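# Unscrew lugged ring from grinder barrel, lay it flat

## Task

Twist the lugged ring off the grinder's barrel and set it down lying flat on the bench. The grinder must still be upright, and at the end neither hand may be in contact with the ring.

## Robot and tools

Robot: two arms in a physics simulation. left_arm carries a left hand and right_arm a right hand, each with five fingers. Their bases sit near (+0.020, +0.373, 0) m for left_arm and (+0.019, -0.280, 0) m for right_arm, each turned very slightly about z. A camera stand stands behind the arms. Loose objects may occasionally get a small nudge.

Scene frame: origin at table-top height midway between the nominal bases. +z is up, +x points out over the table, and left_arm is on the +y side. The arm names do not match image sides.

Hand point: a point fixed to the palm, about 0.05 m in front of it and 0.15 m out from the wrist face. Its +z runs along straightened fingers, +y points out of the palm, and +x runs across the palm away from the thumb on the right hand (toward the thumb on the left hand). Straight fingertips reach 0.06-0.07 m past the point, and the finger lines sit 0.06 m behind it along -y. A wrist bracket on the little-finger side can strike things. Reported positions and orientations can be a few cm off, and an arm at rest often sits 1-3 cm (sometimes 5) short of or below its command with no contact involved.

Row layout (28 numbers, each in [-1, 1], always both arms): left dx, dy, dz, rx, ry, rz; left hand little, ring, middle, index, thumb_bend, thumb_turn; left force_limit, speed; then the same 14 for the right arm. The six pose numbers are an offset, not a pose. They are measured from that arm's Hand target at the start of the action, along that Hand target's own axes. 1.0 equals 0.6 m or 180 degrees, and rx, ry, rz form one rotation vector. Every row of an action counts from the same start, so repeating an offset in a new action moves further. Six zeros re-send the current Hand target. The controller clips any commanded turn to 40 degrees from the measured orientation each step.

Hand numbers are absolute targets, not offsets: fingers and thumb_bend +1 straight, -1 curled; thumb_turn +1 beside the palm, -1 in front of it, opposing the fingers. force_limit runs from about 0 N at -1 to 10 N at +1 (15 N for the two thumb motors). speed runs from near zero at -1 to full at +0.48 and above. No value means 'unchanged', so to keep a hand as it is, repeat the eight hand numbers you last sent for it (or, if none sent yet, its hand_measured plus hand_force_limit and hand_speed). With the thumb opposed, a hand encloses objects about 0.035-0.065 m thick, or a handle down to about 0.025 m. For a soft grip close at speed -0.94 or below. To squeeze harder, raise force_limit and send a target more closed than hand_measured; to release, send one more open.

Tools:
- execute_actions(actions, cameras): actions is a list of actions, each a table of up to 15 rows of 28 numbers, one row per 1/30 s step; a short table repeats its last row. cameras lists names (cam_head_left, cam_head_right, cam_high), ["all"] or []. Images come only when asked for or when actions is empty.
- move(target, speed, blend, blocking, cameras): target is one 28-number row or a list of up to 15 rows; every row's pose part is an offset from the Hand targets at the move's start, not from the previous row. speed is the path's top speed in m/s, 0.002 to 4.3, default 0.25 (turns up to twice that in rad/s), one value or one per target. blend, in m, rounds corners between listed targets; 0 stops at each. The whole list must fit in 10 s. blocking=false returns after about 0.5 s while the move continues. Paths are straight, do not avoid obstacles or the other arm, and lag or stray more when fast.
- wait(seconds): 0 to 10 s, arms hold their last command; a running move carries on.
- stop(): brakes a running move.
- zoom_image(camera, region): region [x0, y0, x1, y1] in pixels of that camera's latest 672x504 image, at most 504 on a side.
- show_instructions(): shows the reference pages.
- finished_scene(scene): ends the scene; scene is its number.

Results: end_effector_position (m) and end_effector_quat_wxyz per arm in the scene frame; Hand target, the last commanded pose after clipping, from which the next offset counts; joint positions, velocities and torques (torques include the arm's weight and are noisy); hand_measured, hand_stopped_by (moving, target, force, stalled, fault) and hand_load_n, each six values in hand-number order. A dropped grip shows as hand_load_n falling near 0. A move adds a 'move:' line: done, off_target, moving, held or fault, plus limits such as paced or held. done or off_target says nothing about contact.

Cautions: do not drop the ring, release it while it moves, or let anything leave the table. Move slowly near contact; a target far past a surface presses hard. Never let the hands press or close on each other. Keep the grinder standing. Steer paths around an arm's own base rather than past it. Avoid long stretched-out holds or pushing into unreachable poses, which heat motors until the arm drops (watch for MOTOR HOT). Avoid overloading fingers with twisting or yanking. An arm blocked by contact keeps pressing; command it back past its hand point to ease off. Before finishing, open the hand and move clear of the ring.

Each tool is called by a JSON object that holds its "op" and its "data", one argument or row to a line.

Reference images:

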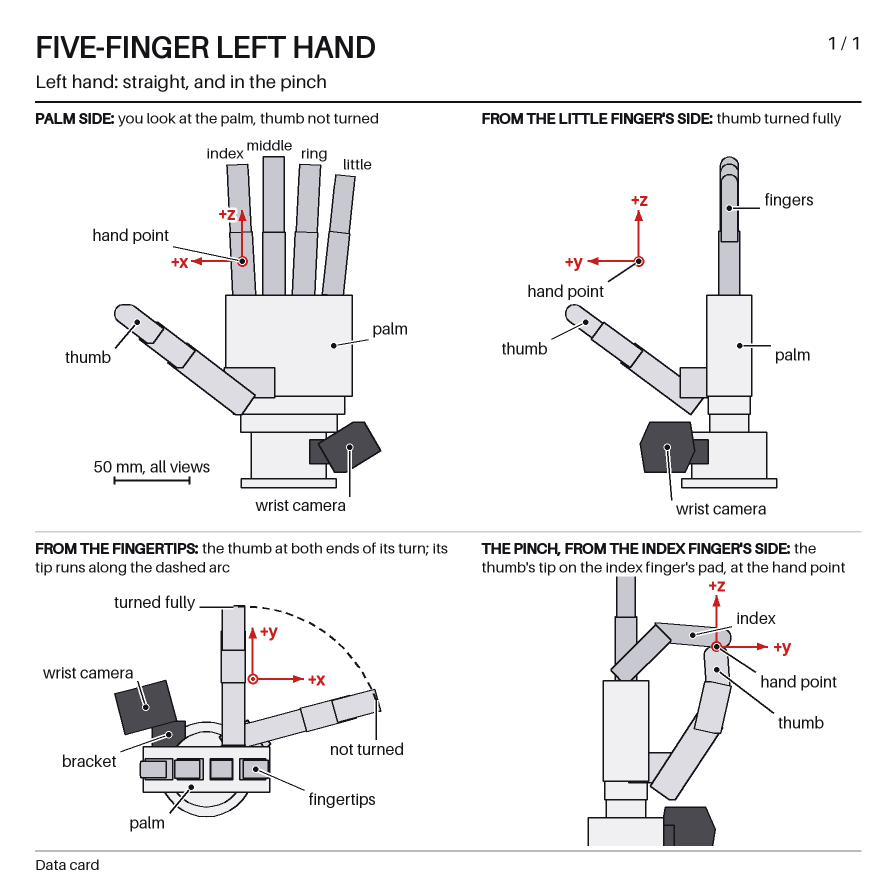

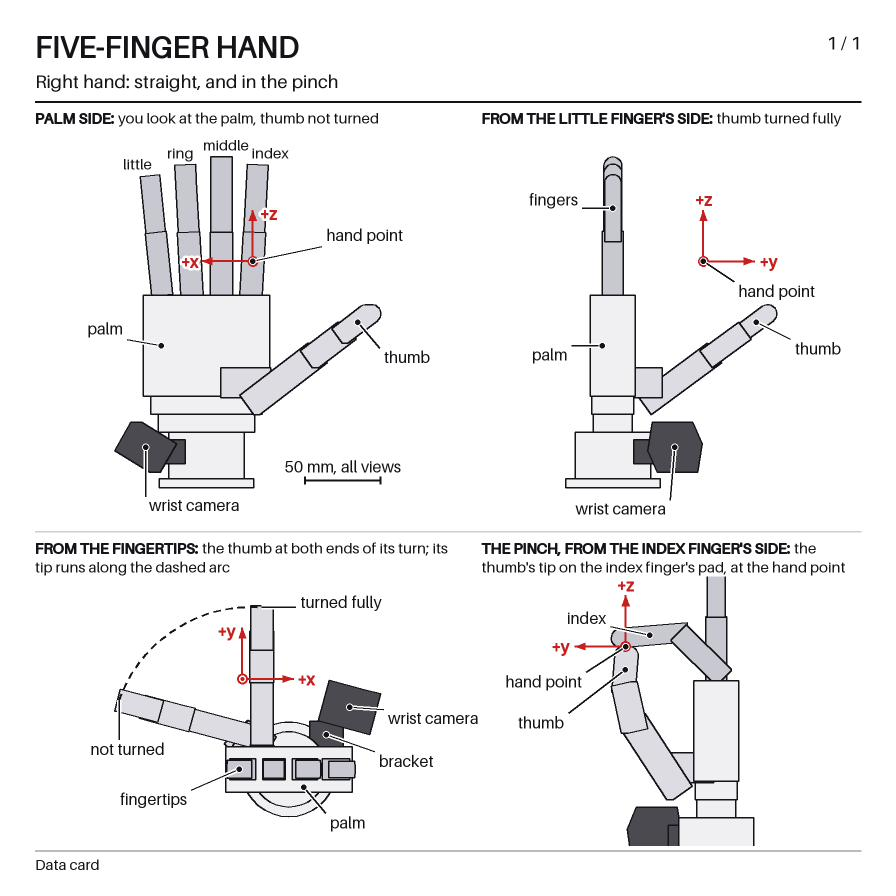

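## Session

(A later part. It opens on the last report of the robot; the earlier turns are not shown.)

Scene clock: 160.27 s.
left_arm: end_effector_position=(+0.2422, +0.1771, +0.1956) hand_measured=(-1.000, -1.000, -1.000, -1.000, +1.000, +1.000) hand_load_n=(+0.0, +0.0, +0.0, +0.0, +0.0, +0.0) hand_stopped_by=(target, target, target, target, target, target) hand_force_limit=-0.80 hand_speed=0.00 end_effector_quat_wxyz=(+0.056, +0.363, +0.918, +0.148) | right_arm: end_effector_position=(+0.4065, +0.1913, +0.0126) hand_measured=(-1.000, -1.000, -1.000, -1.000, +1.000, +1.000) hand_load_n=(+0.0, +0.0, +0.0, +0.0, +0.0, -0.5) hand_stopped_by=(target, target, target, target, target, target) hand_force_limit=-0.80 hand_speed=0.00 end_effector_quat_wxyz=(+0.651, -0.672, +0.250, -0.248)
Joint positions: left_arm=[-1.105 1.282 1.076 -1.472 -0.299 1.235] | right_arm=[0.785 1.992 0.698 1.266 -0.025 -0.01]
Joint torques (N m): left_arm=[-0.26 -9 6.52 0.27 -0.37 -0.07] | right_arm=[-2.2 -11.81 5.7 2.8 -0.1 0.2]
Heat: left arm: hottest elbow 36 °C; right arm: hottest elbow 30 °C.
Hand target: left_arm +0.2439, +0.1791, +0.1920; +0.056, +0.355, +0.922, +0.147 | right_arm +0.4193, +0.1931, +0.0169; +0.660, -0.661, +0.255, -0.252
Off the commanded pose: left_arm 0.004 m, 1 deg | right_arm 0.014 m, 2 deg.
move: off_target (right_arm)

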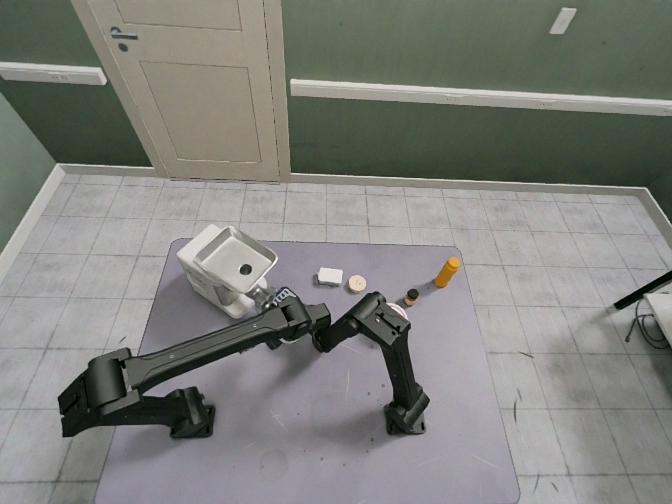

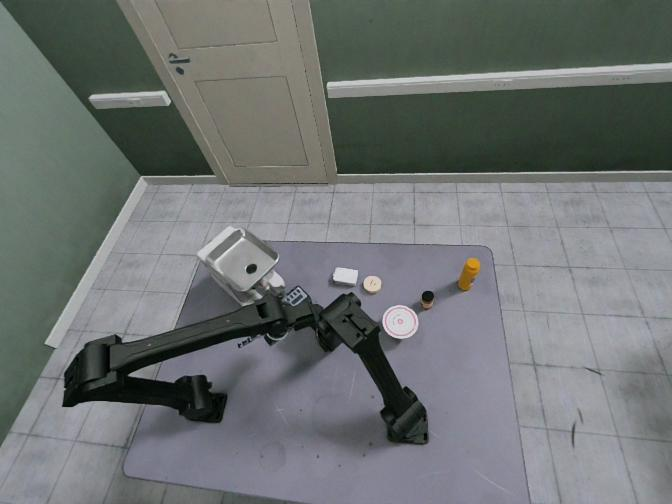

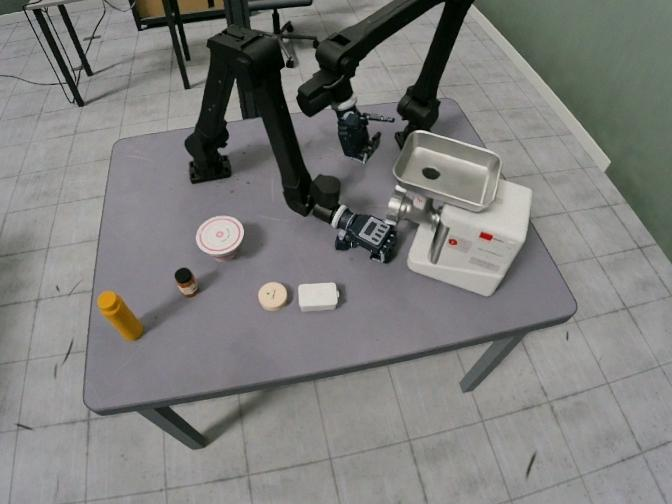

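{"op": "execute_actions", "data": {
  "actions": []
}}

Scene clock: 170.10 s.
left_arm: end_effector_position=(+0.2423, +0.1770, +0.1956) hand_measured=(-1.000, -1.000, -1.000, -1.000, +1.000, +1.000) hand_load_n=(+0.0, +0.0, +0.0, +0.0, +0.0, +0.0) hand_stopped_by=(target, target, target, target, target, target) hand_force_limit=-0.80 hand_speed=0.00 end_effector_quat_wxyz=(+0.056, +0.363, +0.918, +0.147) | right_arm: end_effector_position=(+0.4065, +0.1913, +0.0126) hand_measured=(-1.000, -1.000, -1.000, -1.000, +1.000, +1.000) hand_load_n=(+0.0, +0.0, +0.0, +0.0, +0.0, -0.5) hand_stopped_by=(target, target, target, target, target, target) hand_force_limit=-0.80 hand_speed=0.00 end_effector_quat_wxyz=(+0.651, -0.672, +0.250, -0.248)
Joint positions: left_arm=[-1.105 1.282 1.076 -1.471 -0.299 1.235] | right_arm=[0.785 1.992 0.698 1.266 -0.025 -0.01]
Joint velocities: within noise
Joint torques (N m): left_arm=[0.15 -8.76 6.58 0.14 -0.37 -0.09] | right_arm=[-2.26 -11.87 5.7 2.81 -0.09 0.19]
Heat: left arm: hottest elbow 35 °C; right arm: hottest shoulder 29 °C.
Hand target: left_arm +0.2439, +0.1790, +0.1920; +0.056, +0.355, +0.922, +0.147 | right_arm +0.4193, +0.1931, +0.0169; +0.660, -0.661, +0.255, -0.252
Off the commanded pose: left_arm 0.004 m, 1 deg | right_arm 0.014 m, 2 deg.

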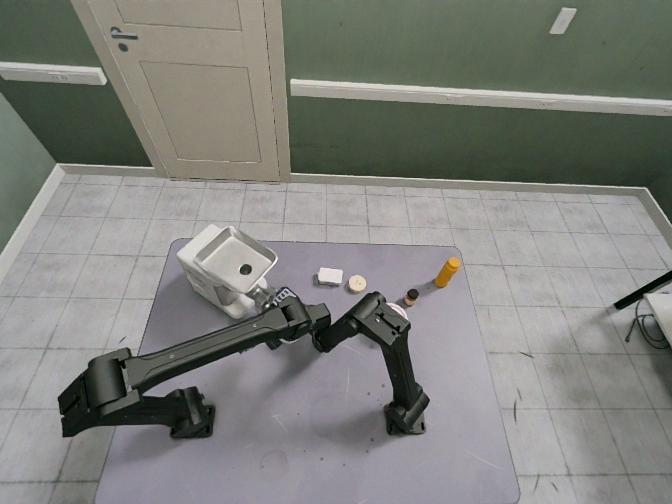

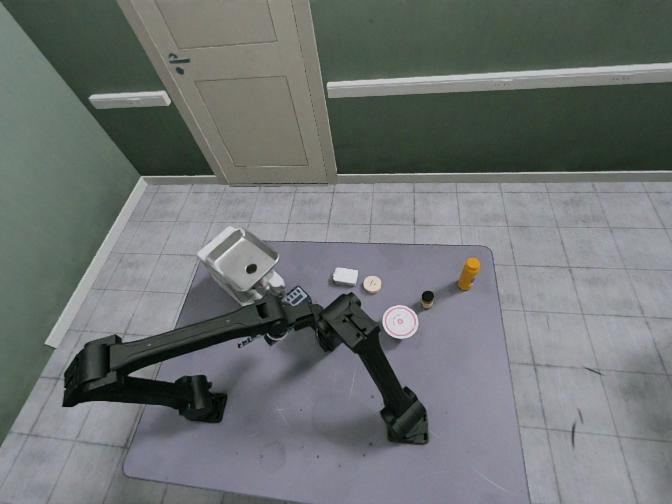

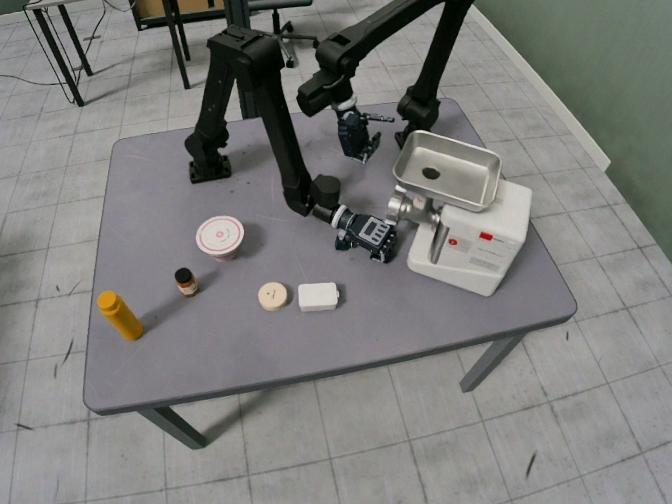

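{"op": "move", "data": {
  "target": [0,0.1735,0.060,0,0,0,-1,-1,-1,-1,1,1,-0.8,0, 0,0,0,0,0,0,-1,-1,-1,-1,1,1,-0.8,0],
  "speed": 0.1,
  "cameras": ["all"]
}}

{"op": "zoom_image", "data": {
  "camera": "cam_head_left",
  "region": [210, 250, 320, 340]
}}

{"op": "zoom_image", "data": {
  "camera": "cam_high",
  "region": [320, 120, 460, 250]
}}

Scene clock: 172.83 s.
left_arm: end_effector_position=(+0.3163, +0.2561, +0.1911) hand_measured=(-1.000, -1.000, -1.000, -1.000, +1.000, +1.000) hand_load_n=(+0.0, +0.0, +0.0, +0.0, +0.0, +0.0) hand_stopped_by=(target, target, target, target, target, target) hand_force_limit=-0.80 hand_speed=0.00 end_effector_quat_wxyz=(+0.052, +0.358, +0.920, +0.148) | right_arm: end_effector_position=(+0.4065, +0.1913, +0.0126) hand_measured=(-1.000, -1.000, -1.000, -1.000, +1.000, +1.000) hand_load_n=(+0.0, +0.0, +0.0, +0.0, +0.0, -0.5) hand_stopped_by=(target, target, target, target, target, target) hand_force_limit=-0.80 hand_speed=0.00 end_effector_quat_wxyz=(+0.651, -0.672, +0.250, -0.248)
Joint positions: left_arm=[-0.784 1.224 1.016 -1.376 -0.315 1.559] | right_arm=[0.785 1.992 0.698 1.266 -0.025 -0.01]
Joint torques (N m): left_arm=[0.32 -8.94 6.46 0.4 -0.45 0.13] | right_arm=[-2.26 -11.69 5.67 2.81 -0.1 0.19]
Heat: left arm: hottest elbow 35 °C; right arm: hottest shoulder 29 °C.
Hand target: left_arm +0.3178, +0.2607, +0.1901; +0.056, +0.355, +0.922, +0.147 | right_arm +0.4193, +0.1931, +0.0169; +0.660, -0.661, +0.255, -0.252
Off the commanded pose: left_arm 0.005 m, 1 deg | right_arm 0.014 m, 2 deg.
move: off_target (right_arm)

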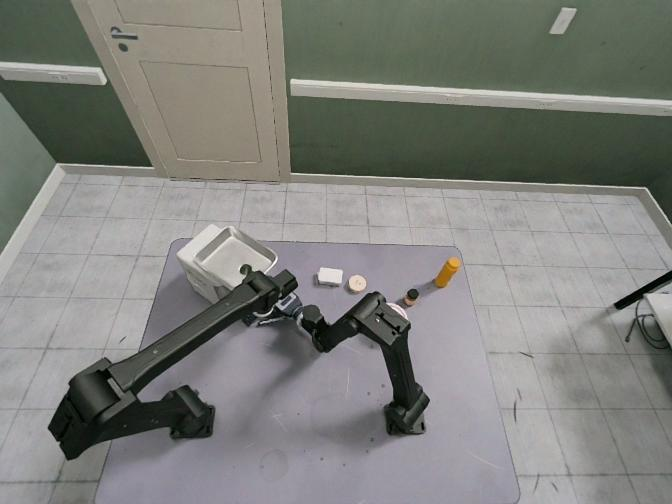

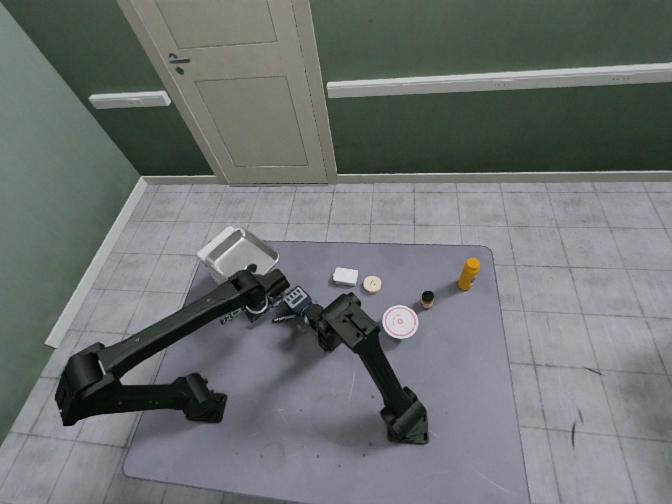

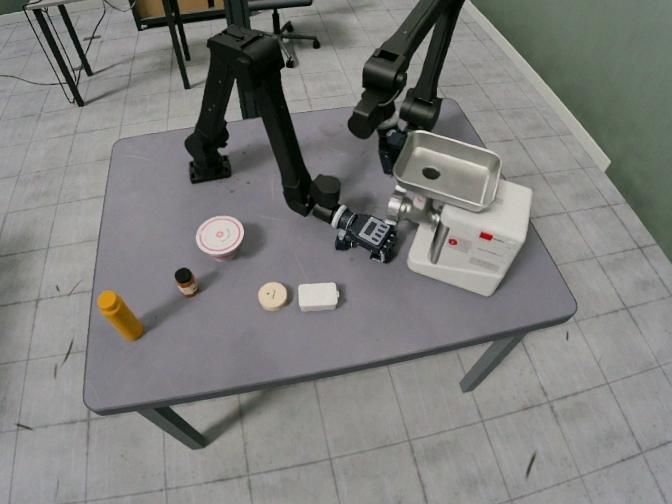

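Scaled by 4.582 from the camera's 672x504 image, which has a finer 960x720 frame.

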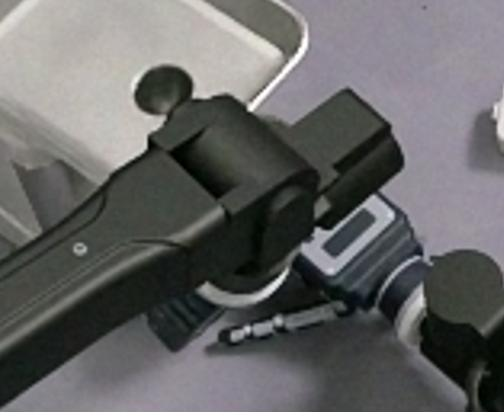

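Scaled by 3.600 from the camera's 672x504 image, which has a finer 960x720 frame.

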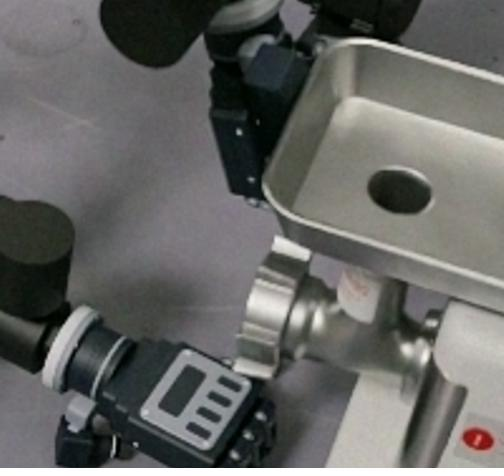

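{"op": "move", "data": {
  "target": [0,-0.0155,0.0475,0,0,0,-1,-1,-1,-1,1,1,-0.8,0, 0,0,0,0,0,0,-1,-1,-1,-1,1,1,-0.8,0],
  "speed": 0.05,
  "cameras": ["cam_high"]
}}

{"op": "zoom_image", "data": {
  "camera": "cam_high",
  "region": [340, 140, 440, 240]
}}

Scene clock: 174.27 s.
left_arm: end_effector_position=(+0.3156, +0.2581, +0.1657) hand_measured=(-1.000, -1.000, -1.000, -1.000, +1.000, +1.000) hand_load_n=(+0.0, +0.0, +0.0, +0.0, +0.0, +0.0) hand_stopped_by=(target, target, target, target, target, target) hand_force_limit=-0.80 hand_speed=0.00 end_effector_quat_wxyz=(+0.059, +0.356, +0.921, +0.145) | right_arm: end_effector_position=(+0.4065, +0.1913, +0.0126) hand_measured=(-1.000, -1.000, -1.000, -1.000, +1.000, +1.000) hand_load_n=(+0.0, +0.0, +0.0, +0.5, +0.0, -0.5) hand_stopped_by=(target, target, target, target, target, target) hand_force_limit=-0.80 hand_speed=0.00 end_effector_quat_wxyz=(+0.651, -0.672, +0.250, -0.248)
Joint positions: left_arm=[-0.78 1.227 0.951 -1.293 -0.315 1.56] | right_arm=[0.785 1.992 0.698 1.266 -0.025 -0.01]
Joint torques (N m): left_arm=[-0.21 -7.47 6.45 0.58 -0.46 0.09] | right_arm=[-2.2 -11.87 5.67 2.84 -0.09 0.19]
Heat: left arm: hottest elbow 35 °C; right arm: hottest shoulder 29 °C.
Hand target: left_arm +0.3177, +0.2607, +0.1600; +0.056, +0.355, +0.922, +0.147 | right_arm +0.4193, +0.1931, +0.0169; +0.660, -0.661, +0.255, -0.252
Off the commanded pose: left_arm 0.007 m, 0 deg | right_arm 0.014 m, 2 deg.
move: off_target (right_arm)
Images, in order (width x height): cam_high 672x504.

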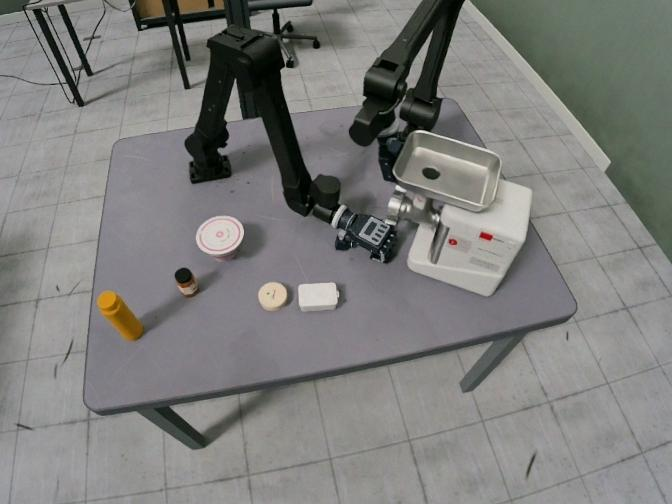

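Scaled by 5.040 from the camera's 672x504 image, which has a finer 960x720 frame.

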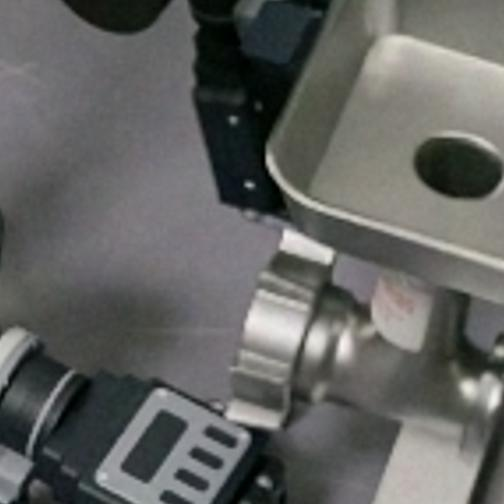

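{"op": "move", "data": {
  "target": [0,-0.0103,0.0317,0,0,0,-1,-1,-1,-1,1,1,-0.8,0, 0,0,0,0,0,0,-1,-1,-1,-1,1,1,-0.8,0],
  "speed": 0.05,
  "cameras": ["cam_high","cam_head_right"]
}}

{"op": "zoom_image", "data": {
  "camera": "cam_high",
  "region": [340, 140, 440, 240]
}}

{"op": "zoom_image", "data": {
  "camera": "cam_head_right",
  "region": [210, 250, 320, 340]
}}

Scene clock: 175.70 s.
left_arm: end_effector_position=(+0.3154, +0.2584, +0.1455) hand_measured=(-1.000, -1.000, -1.000, -1.000, +1.000, +1.000) hand_load_n=(-0.5, +0.0, +0.0, +0.0, +0.0, +0.0) hand_stopped_by=(target, target, target, target, target, target) hand_force_limit=-0.80 hand_speed=0.00 end_effector_quat_wxyz=(+0.058, +0.356, +0.921, +0.146) | right_arm: end_effector_position=(+0.4065, +0.1913, +0.0126) hand_measured=(-1.000, -1.000, -1.000, -1.000, +1.000, +1.000) hand_load_n=(+0.0, +0.0, +0.0, +0.0, +0.0, +0.0) hand_stopped_by=(target, target, target, target, target, target) hand_force_limit=-0.80 hand_speed=0.00 end_effector_quat_wxyz=(+0.651, -0.672, +0.250, -0.248)
Joint positions: left_arm=[-0.78 1.245 0.911 -1.236 -0.315 1.56] | right_arm=[0.785 1.992 0.698 1.266 -0.025 -0.01]
Joint torques (N m): left_arm=[-0.09 -7.41 6.37 0.57 -0.46 0.07] | right_arm=[-2.14 -11.75 5.68 2.78 -0.1 0.19]
Heat: left arm: hottest elbow 35 °C; right arm: hottest shoulder 29 °C.
Hand target: left_arm +0.3177, +0.2608, +0.1401; +0.056, +0.355, +0.922, +0.146 | right_arm +0.4193, +0.1931, +0.0169; +0.660, -0.661, +0.255, -0.252
Off the commanded pose: left_arm 0.006 m, 0 deg | right_arm 0.014 m, 2 deg.
move: off_target (right_arm)
Images, in order (width x height): cam_head_right 672x504, cam_high 672x504.

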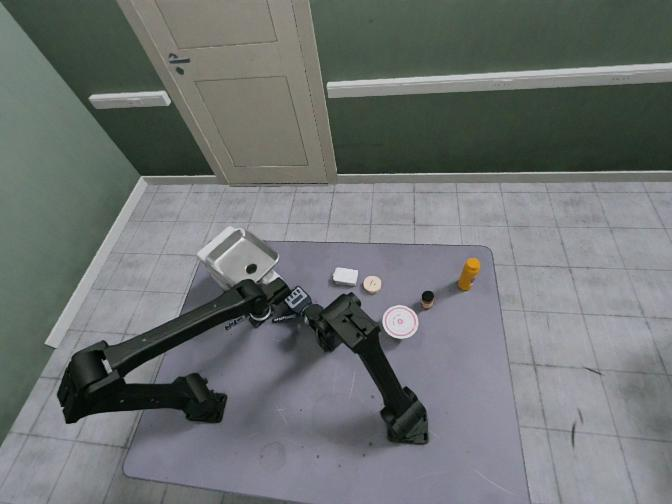

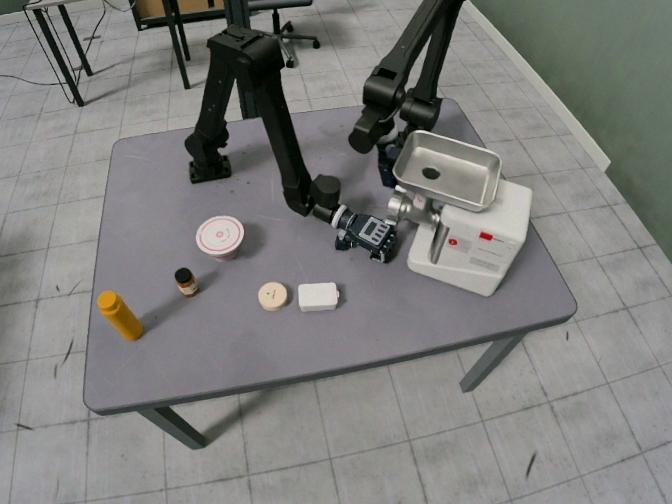

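Scaled by 5.040 from the camera's 672x504 image, which has a finer 960x720 frame.

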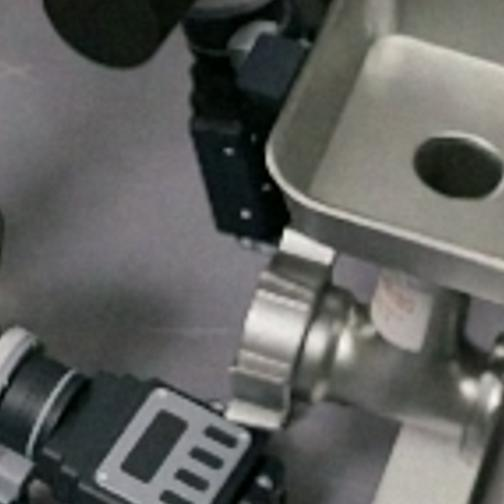

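Scaled by 4.582 from the camera's 672x504 image, which has a finer 960x720 frame.

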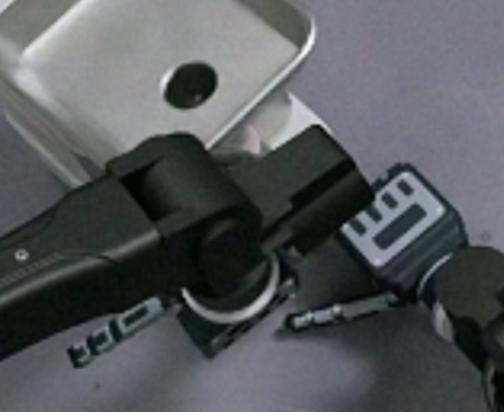

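{"op": "move", "data": {
  "target": [
    [0,0.0242,-0.0745,0,0,0,-1,-1,-1,-1,1,1,-0.8,0, 0,0,0,0,0,0,-1,-1,-1,-1,1,1,-0.8,0],
    [-0.028,0.0242,-0.0745,0,0,0,-1,-1,-1,-1,1,1,-0.8,0, 0,0,0,0,0,0,-1,-1,-1,-1,1,1,-0.8,0],
    [-0.028,0.0087,-0.027,0,0,0,-1,-1,-1,-1,1,1,-0.8,0, 0,0,0,0,0,0,-1,-1,-1,-1,1,1,-0.8,0]
  ],
  "speed": [0.1,0.08,0.06],
  "cameras": ["cam_high","cam_head_right"]
}}

{"op": "zoom_image", "data": {
  "camera": "cam_high",
  "region": [340, 140, 440, 240]
}}

{"op": "zoom_image", "data": {
  "camera": "cam_head_right",
  "region": [210, 250, 320, 340]
}}

Scene clock: 179.37 s.
left_arm: end_effector_position=(+0.3172, +0.2574, +0.1622) hand_measured=(-1.000, -1.000, -1.000, -1.000, +1.000, +1.000) hand_load_n=(-1.5, +0.0, +0.0, +0.0, +0.0, +0.0) hand_stopped_by=(target, target, target, target, target, target) hand_force_limit=-0.80 hand_speed=0.00 end_effector_quat_wxyz=(+0.039, +0.355, +0.921, +0.153) | right_arm: end_effector_position=(+0.4065, +0.1913, +0.0126) hand_measured=(-1.000, -1.000, -1.000, -1.000, +1.000, +1.000) hand_load_n=(+0.0, +0.0, -0.5, +0.0, +0.0, -0.5) hand_stopped_by=(target, target, target, target, target, target) hand_force_limit=-0.80 hand_speed=0.00 end_effector_quat_wxyz=(+0.651, -0.672, +0.250, -0.248)
Joint positions: left_arm=[-0.777 1.266 0.97 -1.317 -0.314 1.555] | right_arm=[0.785 1.992 0.698 1.266 -0.025 -0.01]
Joint torques (N m): left_arm=[-0.26 -7.3 7.23 1.92 -0.5 0.13] | right_arm=[-2.14 -11.87 5.7 2.81 -0.09 0.2]
Heat: left arm: hottest elbow 35 °C; right arm: hottest elbow 29 °C.
Hand target: left_arm +0.3301, +0.2495, +0.1570; +0.056, +0.355, +0.922, +0.146 | right_arm +0.4193, +0.1931, +0.0169; +0.660, -0.661, +0.255, -0.252
Off the commanded pose: left_arm 0.016 m, 2 deg | right_arm 0.014 m, 2 deg.
move: off_target (left_arm, right_arm)
Images, in order (width x height): cam_head_right 672x504, cam_high 672x504.

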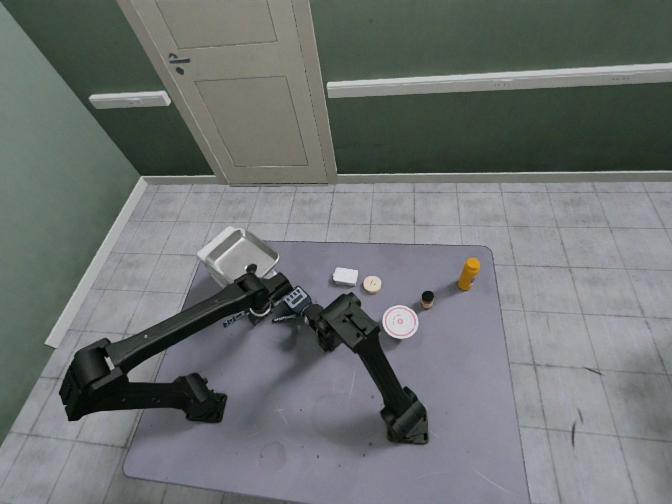

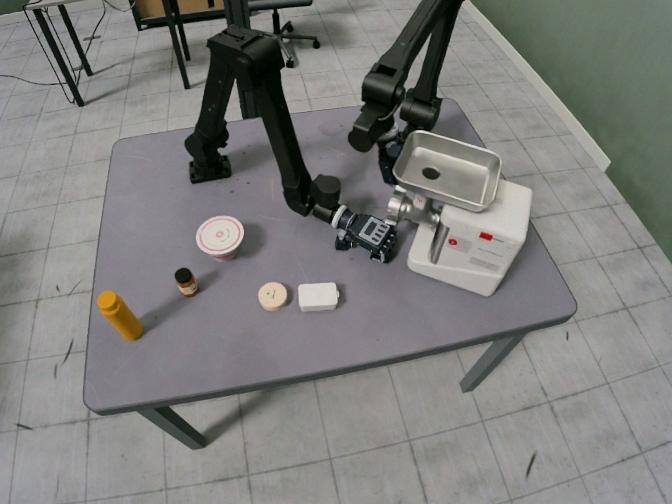

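Scaled by 5.040 from the camera's 672x504 image, which has a finer 960x720 frame.

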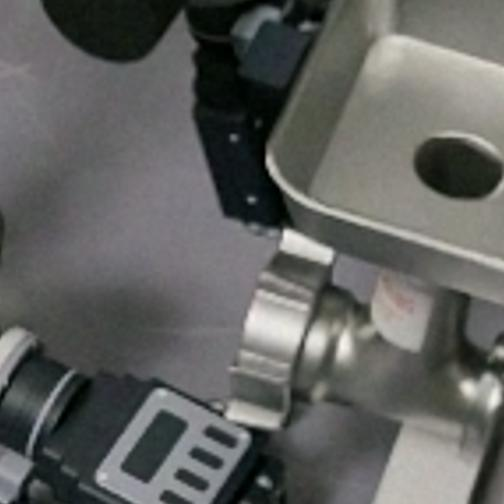

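Scaled by 4.582 from the camera's 672x504 image, which has a finer 960x720 frame.

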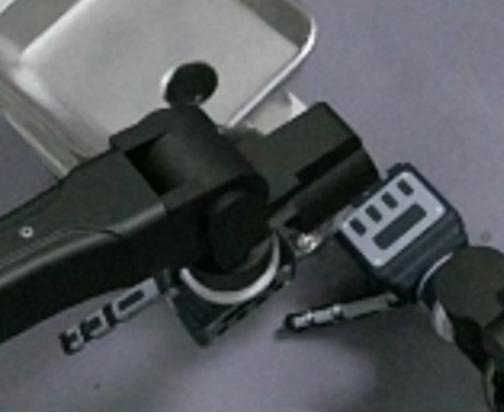

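{"op": "move", "data": {
  "target": [
    [0.025,-0.0951,-0.0309,0,0,0,-1,-1,-1,-1,1,1,-0.8,0, 0,0,0,0,0,0,-1,-1,-1,-1,1,1,-0.8,0],
    [0.025,-0.0693,-0.1102,0,0,0,-1,-1,-1,-1,1,1,-0.8,0, 0,0,0,0,0,0,-1,-1,-1,-1,1,1,-0.8,0],
    [-0.01,-0.0693,-0.1102,0,0,0,-1,-1,-1,-1,1,1,-0.8,0, 0,0,0,0,0,0,-1,-1,-1,-1,1,1,-0.8,0],
    [-0.01,0.0099,-0.0845,0,0,0,-1,-1,-1,-1,1,1,-0.8,0, 0,0,0,0,0,0,-1,-1,-1,-1,1,1,-0.8,0]
  ],
  "speed": [0.1,0.1,0.1,0.1],
  "cameras": ["cam_high","cam_head_right"]
}}

{"op": "zoom_image", "data": {
  "camera": "cam_high",
  "region": [340, 140, 440, 240]
}}

{"op": "zoom_image", "data": {
  "camera": "cam_head_right",
  "region": [210, 250, 320, 340]
}}

Scene clock: 184.43 s.
left_arm: end_effector_position=(+0.3157, +0.2458, +0.1920) hand_measured=(-1.000, -1.000, -1.000, -1.000, +1.000, +1.000) hand_load_n=(+0.0, +0.0, +0.5, +0.0, +0.0, +0.0) hand_stopped_by=(target, target, target, target, target, target) hand_force_limit=-0.80 hand_speed=0.00 end_effector_quat_wxyz=(+0.030, +0.359, +0.919, +0.159) | right_arm: end_effector_position=(+0.4065, +0.1913, +0.0126) hand_measured=(-1.000, -1.000, -1.000, -1.000, +1.000, +1.000) hand_load_n=(+0.0, +0.0, +0.0, +0.0, +0.0, -0.5) hand_stopped_by=(target, target, target, target, target, target) hand_force_limit=-0.80 hand_speed=0.00 end_effector_quat_wxyz=(+0.651, -0.672, +0.250, -0.248)
Joint positions: left_arm=[-0.808 1.279 1.058 -1.422 -0.318 1.527] | right_arm=[0.785 1.992 0.698 1.266 -0.025 -0.01]
Joint torques (N m): left_arm=[0.03 -9.76 9.81 0.28 -0.39 0.12] | right_arm=[-2.26 -11.81 5.7 2.84 -0.09 0.2]
Heat: left arm: hottest elbow 35 °C; right arm: hottest elbow 29 °C.
Hand target: left_arm +0.3279, +0.2380, +0.2071; +0.056, +0.355, +0.922, +0.147 | right_arm +0.4193, +0.1931, +0.0169; +0.660, -0.661, +0.255, -0.252
Off the commanded pose: left_arm 0.021 m, 3 deg | right_arm 0.014 m, 2 deg.
move: off_target (left_arm, right_arm)
Images, in order (width x height): cam_head_right 672x504, cam_high 672x504.

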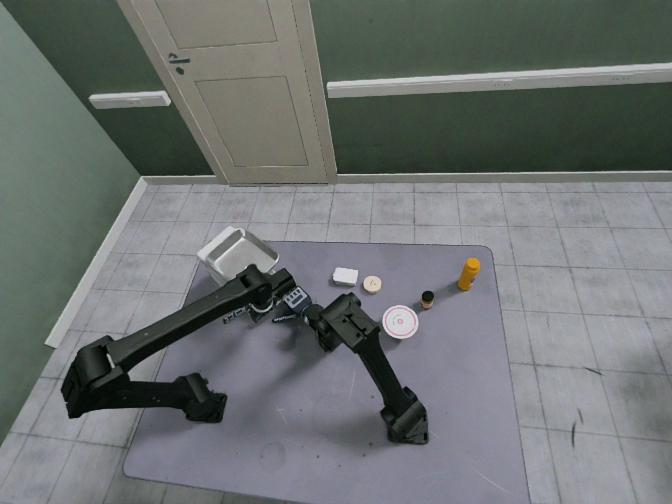

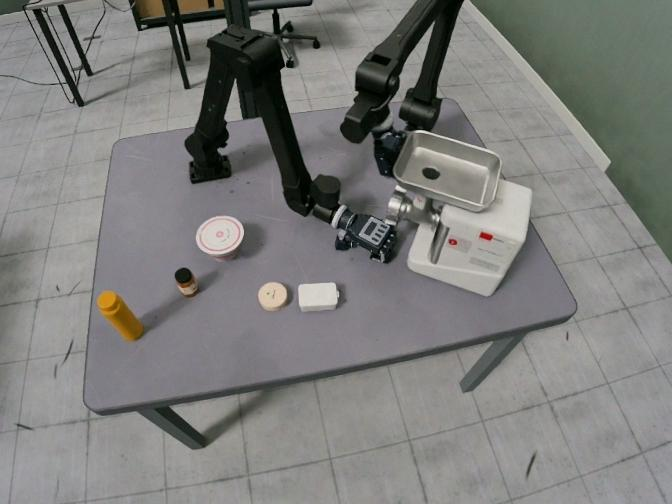

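Scaled by 5.040 from the camera's 672x504 image, which has a finer 960x720 frame.

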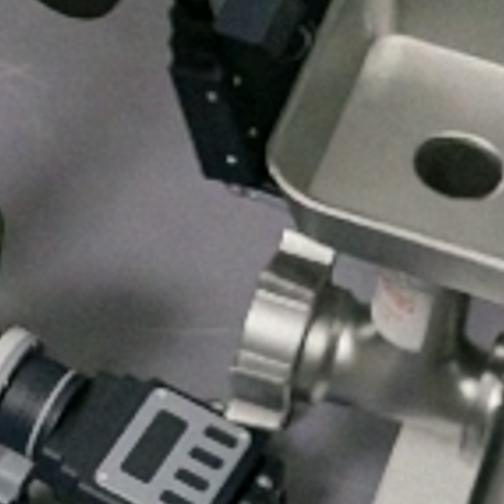

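Scaled by 4.582 from the camera's 672x504 image, which has a finer 960x720 frame.

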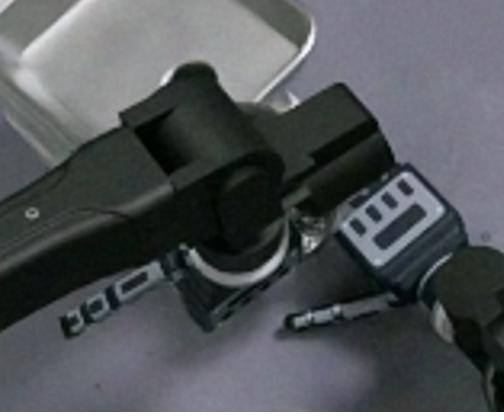

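{"op": "move", "data": {
  "target": [0,0.0077,-0.0238,0,0,0,-1,-1,-1,-1,1,1,-0.8,0, 0,0,0,0,0,0,-1,-1,-1,-1,1,1,-0.8,0],
  "speed": 0.1,
  "cameras": ["cam_high"]
}}

Scene clock: 185.80 s.
left_arm: end_effector_position=(+0.3152, +0.2462, +0.1994) hand_measured=(-1.000, -1.000, -1.000, -1.000, +1.000, +1.000) hand_load_n=(+0.0, +0.0, +0.5, +0.0, +0.0, +0.0) hand_stopped_by=(target, target, target, target, target, target) hand_force_limit=-0.80 hand_speed=0.00 end_effector_quat_wxyz=(+0.031, +0.359, +0.919, +0.159) | right_arm: end_effector_position=(+0.4065, +0.1913, +0.0126) hand_measured=(-1.000, -1.000, -1.000, -1.000, +1.000, +1.000) hand_load_n=(+0.0, +0.0, +0.0, +0.0, +0.5, -0.5) hand_stopped_by=(target, target, target, target, target, target) hand_force_limit=-0.80 hand_speed=0.00 end_effector_quat_wxyz=(+0.651, -0.672, +0.250, -0.248)
Joint positions: left_arm=[-0.808 1.271 1.071 -1.441 -0.318 1.528] | right_arm=[0.785 1.992 0.698 1.266 -0.025 -0.01]
Joint torques (N m): left_arm=[-0.32 -10.17 11.25 -0.66 -0.39 0.09] | right_arm=[-2.2 -11.69 5.7 2.81 -0.1 0.19]
Heat: left arm: hottest elbow 35 °C; right arm: hottest elbow 29 °C.
Hand target: left_arm +0.3279, +0.2381, +0.2221; +0.056, +0.355, +0.922, +0.147 | right_arm +0.4193, +0.1931, +0.0169; +0.660, -0.661, +0.255, -0.252
Off the commanded pose: left_arm 0.027 m, 3 deg | right_arm 0.014 m, 2 deg.
move: off_target (left_arm, right_arm)
Images, in order (width x height): cam_high 672x504.

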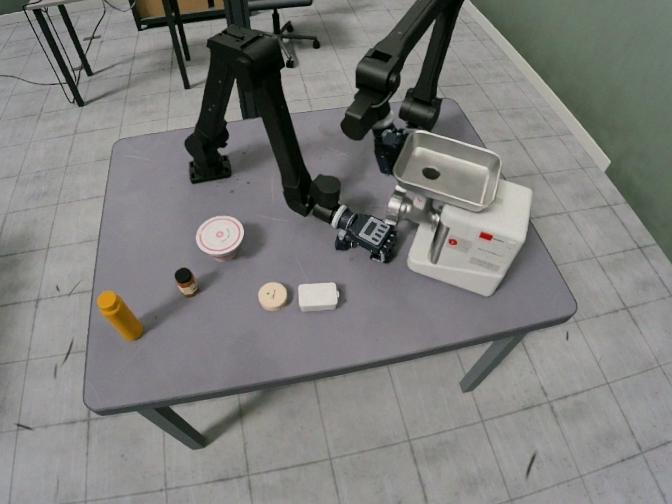

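{"op": "move", "data": {
  "target": [
    [0,-0.1054,0.0008,0,0,0,-1,-1,-1,-1,1,1,-0.8,0, 0,0,0,0,0,0,-1,-1,-1,-1,1,1,-0.8,0],
    [0.0047,-0.0888,0.0047,-0.067,0,0,-1,-1,-1,-1,1,1,-0.8,0, 0,0,0,0,0,0,-1,-1,-1,-1,1,1,-0.8,0]
  ],
  "speed": [0.1,0.1],
  "cameras": ["cam_high","cam_head_right"]
}}

{"op": "zoom_image", "data": {
  "camera": "cam_head_right",
  "region": [210, 250, 320, 340]
}}

Scene clock: 191.20 s.
left_arm: end_effector_position=(+0.2949, +0.2046, +0.2032) hand_measured=(-1.000, -1.000, -1.000, -1.000, +1.000, +1.000) hand_load_n=(+0.0, +0.0, +0.0, +0.0, +0.0, +0.0) hand_stopped_by=(target, target, target, target, target, target) hand_force_limit=-0.80 hand_speed=0.00 end_effector_quat_wxyz=(+0.096, +0.345, +0.903, +0.237) | right_arm: end_effector_position=(+0.4065, +0.1913, +0.0126) hand_measured=(-1.000, -1.000, -1.000, -1.000, +1.000, +1.000) hand_load_n=(+0.0, +0.0, +0.0, +0.0, +0.0, -0.5) hand_stopped_by=(target, target, target, target, target, target) hand_force_limit=-0.80 hand_speed=0.00 end_effector_quat_wxyz=(+0.651, -0.672, +0.250, -0.248)
Joint positions: left_arm=[-1.018 1.333 1.071 -1.442 -0.502 1.28] | right_arm=[0.785 1.992 0.698 1.266 -0.025 -0.01]
Joint torques (N m): left_arm=[-1.55 -9.23 7.16 -0.68 -0.71 -0.11] | right_arm=[-2.2 -11.81 5.68 2.82 -0.09 0.2]
Heat: left arm: hottest elbow 35 °C; right arm: hottest elbow 29 °C.
Hand target: left_arm +0.2924, +0.2029, +0.2029; +0.093, +0.347, +0.901, +0.243 | right_arm +0.4193, +0.1931, +0.0169; +0.660, -0.661, +0.255, -0.252
Off the commanded pose: left_arm 0.003 m, 1 deg | right_arm 0.014 m, 2 deg.
move: off_target (right_arm)
Images, in order (width x height): cam_head_right 672x504, cam_high 672x504.

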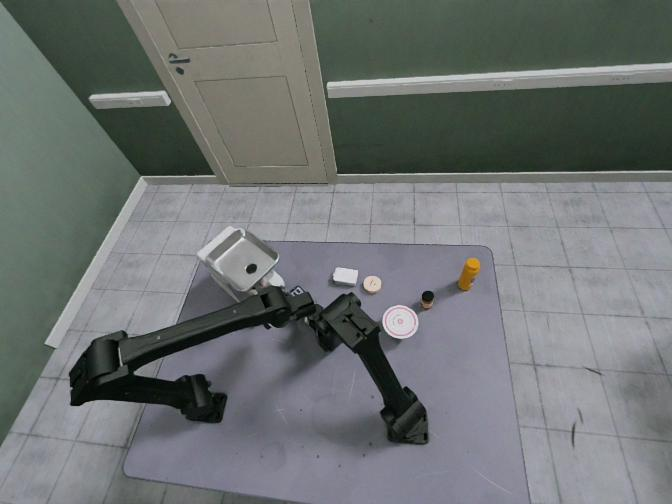

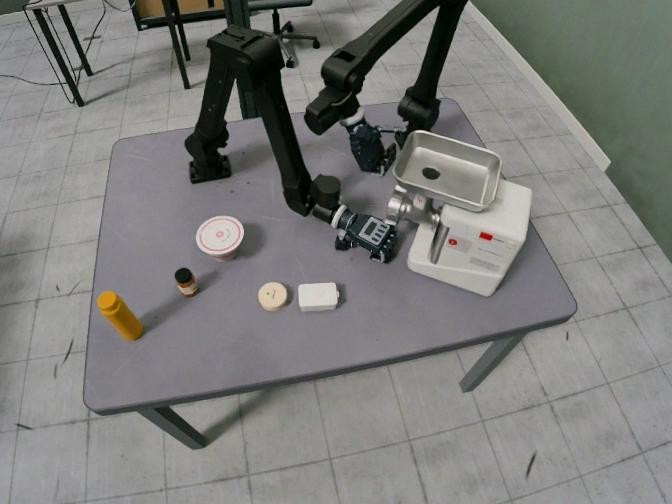

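Scaled by 4.582 from the camera's 672x504 image, which has a finer 960x720 frame.

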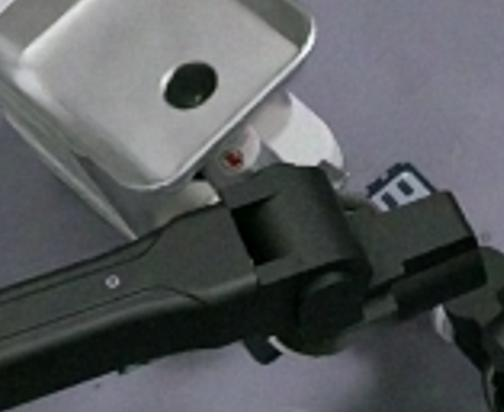

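{"op": "move", "data": {
  "target": [0,0.0865,0.05,0,0,0,-1,-1,-1,-1,1,1,-0.8,0, 0,0,0,0,0,0,-1,-1,-1,-1,1,1,-0.8,0],
  "speed": 0.08,
  "cameras": ["cam_high","cam_head_right","cam_head_left"]
}}

{"op": "zoom_image", "data": {
  "camera": "cam_high",
  "region": [340, 140, 440, 240]
}}

{"op": "zoom_image", "data": {
  "camera": "cam_head_right",
  "region": [210, 250, 320, 340]
}}

Scene clock: 193.07 s.
left_arm: end_effector_position=(+0.3317, +0.2435, +0.2029) hand_measured=(-1.000, -1.000, -1.000, -1.000, +1.000, +1.000) hand_load_n=(+0.0, +0.0, +0.0, +0.0, +0.0, +0.0) hand_stopped_by=(target, target, target, target, target, target) hand_force_limit=-0.80 hand_speed=0.00 end_effector_quat_wxyz=(+0.089, +0.348, +0.901, +0.244) | right_arm: end_effector_position=(+0.4065, +0.1913, +0.0126) hand_measured=(-1.000, -1.000, -1.000, -1.000, +1.000, +1.000) hand_load_n=(+0.0, +0.0, +0.0, +0.0, +0.0, -0.5) hand_stopped_by=(target, target, target, target, target, target) hand_force_limit=-0.80 hand_speed=0.00 end_effector_quat_wxyz=(+0.651, -0.672, +0.250, -0.248)
Joint positions: left_arm=[-0.871 1.306 1.042 -1.376 -0.522 1.451] | right_arm=[0.785 1.992 0.698 1.266 -0.025 -0.01]
Joint torques (N m): left_arm=[-0.56 -10.64 6.34 0.28 -0.65 0.11] | right_arm=[-2.2 -11.75 5.7 2.82 -0.09 0.2]
Heat: left arm: hottest elbow 35 °C; right arm: hottest elbow 29 °C.
Hand target: left_arm +0.3326, +0.2474, +0.2030; +0.093, +0.347, +0.901, +0.243 | right_arm +0.4193, +0.1931, +0.0169; +0.660, -0.661, +0.255, -0.252
Off the commanded pose: left_arm 0.004 m, 0 deg | right_arm 0.014 m, 2 deg.
move: off_target (right_arm)

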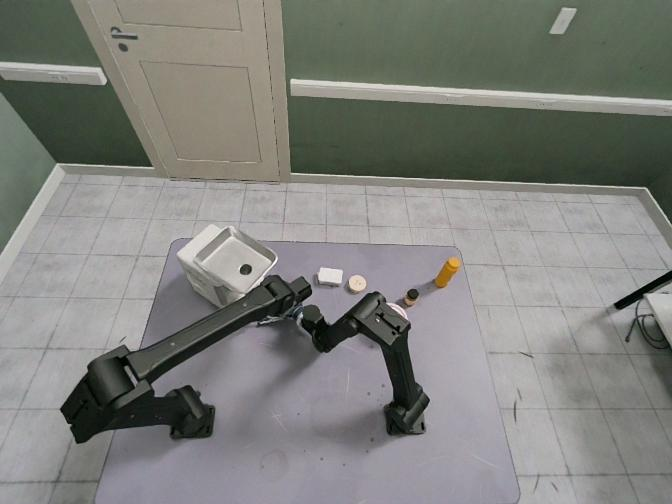

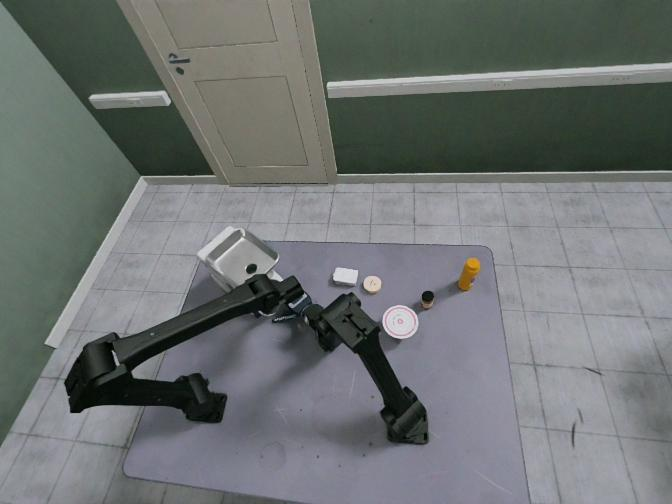

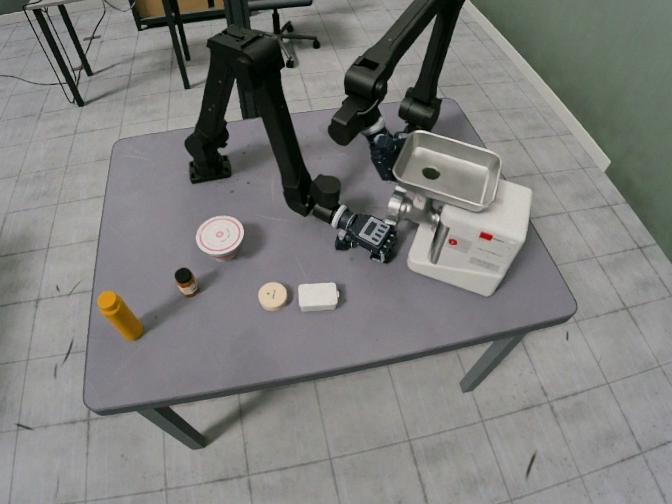

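Scaled by 5.040 from the camera's 672x504 image, which has a finer 960x720 frame.

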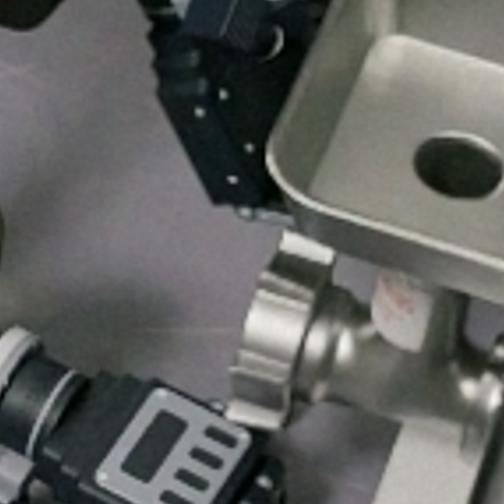

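Scaled by 4.582 from the camera's 672x504 image, which has a finer 960x720 frame.

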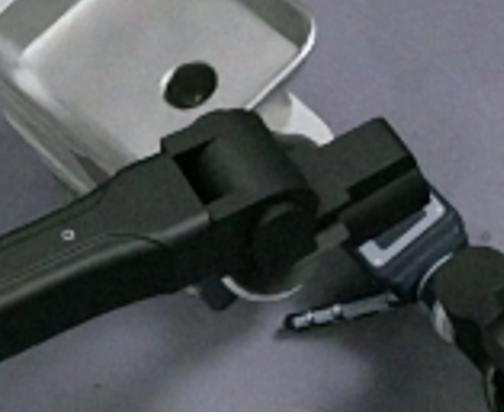

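{"op": "move", "data": {
  "target": [0,-0.025,0.0433,0,0,0,-1,-1,-1,-1,1,1,-0.8,0, 0,0,0,0,0,0,-1,-1,-1,-1,1,1,-0.8,0],
  "speed": 0.06,
  "cameras": ["cam_high"]
}}

{"op": "zoom_image", "data": {
  "camera": "cam_high",
  "region": [340, 140, 440, 240]
}}

Scene clock: 194.37 s.
left_arm: end_effector_position=(+0.3311, +0.2446, +0.1822) hand_measured=(-1.000, -1.000, -1.000, -1.000, +1.000, +1.000) hand_load_n=(-0.5, +0.0, +0.0, +0.0, +0.0, +0.0) hand_stopped_by=(target, target, target, target, target, target) hand_force_limit=-0.80 hand_speed=0.00 end_effector_quat_wxyz=(+0.099, +0.346, +0.902, +0.240) | right_arm: end_effector_position=(+0.4065, +0.1913, +0.0126) hand_measured=(-1.000, -1.000, -1.000, -1.000, +1.000, +1.000) hand_load_n=(+0.0, +0.0, +0.0, +0.0, +0.0, +0.0) hand_stopped_by=(target, target, target, target, target, target) hand_force_limit=-0.80 hand_speed=0.00 end_effector_quat_wxyz=(+0.651, -0.672, +0.250, -0.248)
Joint positions: left_arm=[-0.871 1.306 0.988 -1.299 -0.524 1.451] | right_arm=[0.785 1.992 0.698 1.266 -0.025 -0.01]
Joint torques (N m): left_arm=[-0.21 -8.35 5.9 0.65 -0.54 0.1] | right_arm=[-2.2 -11.81 5.71 2.82 -0.1 0.19]
Heat: left arm: hottest elbow 35 °C; right arm: hottest elbow 29 °C.
Hand target: left_arm +0.3326, +0.2474, +0.1730; +0.093, +0.347, +0.901, +0.242 | right_arm +0.4193, +0.1931, +0.0169; +0.660, -0.661, +0.255, -0.252
Off the commanded pose: left_arm 0.010 m, 1 deg | right_arm 0.014 m, 2 deg.
move: off_target (right_arm)
Images, in order (width x height): cam_high 672x504.

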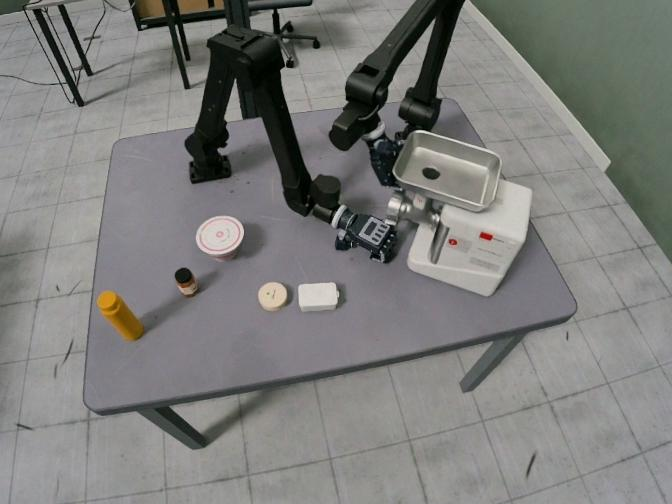

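Scaled by 5.040 from the camera's 672x504 image, which has a finer 960x720 frame.

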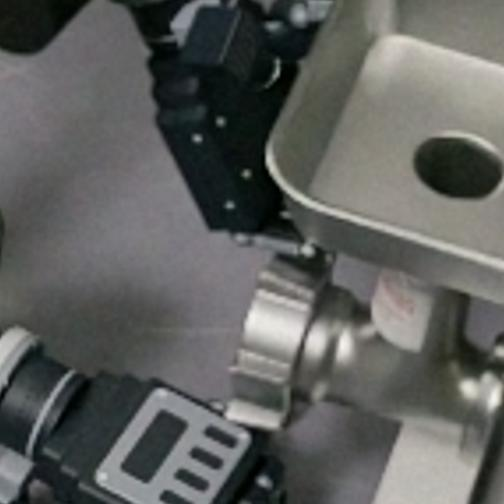

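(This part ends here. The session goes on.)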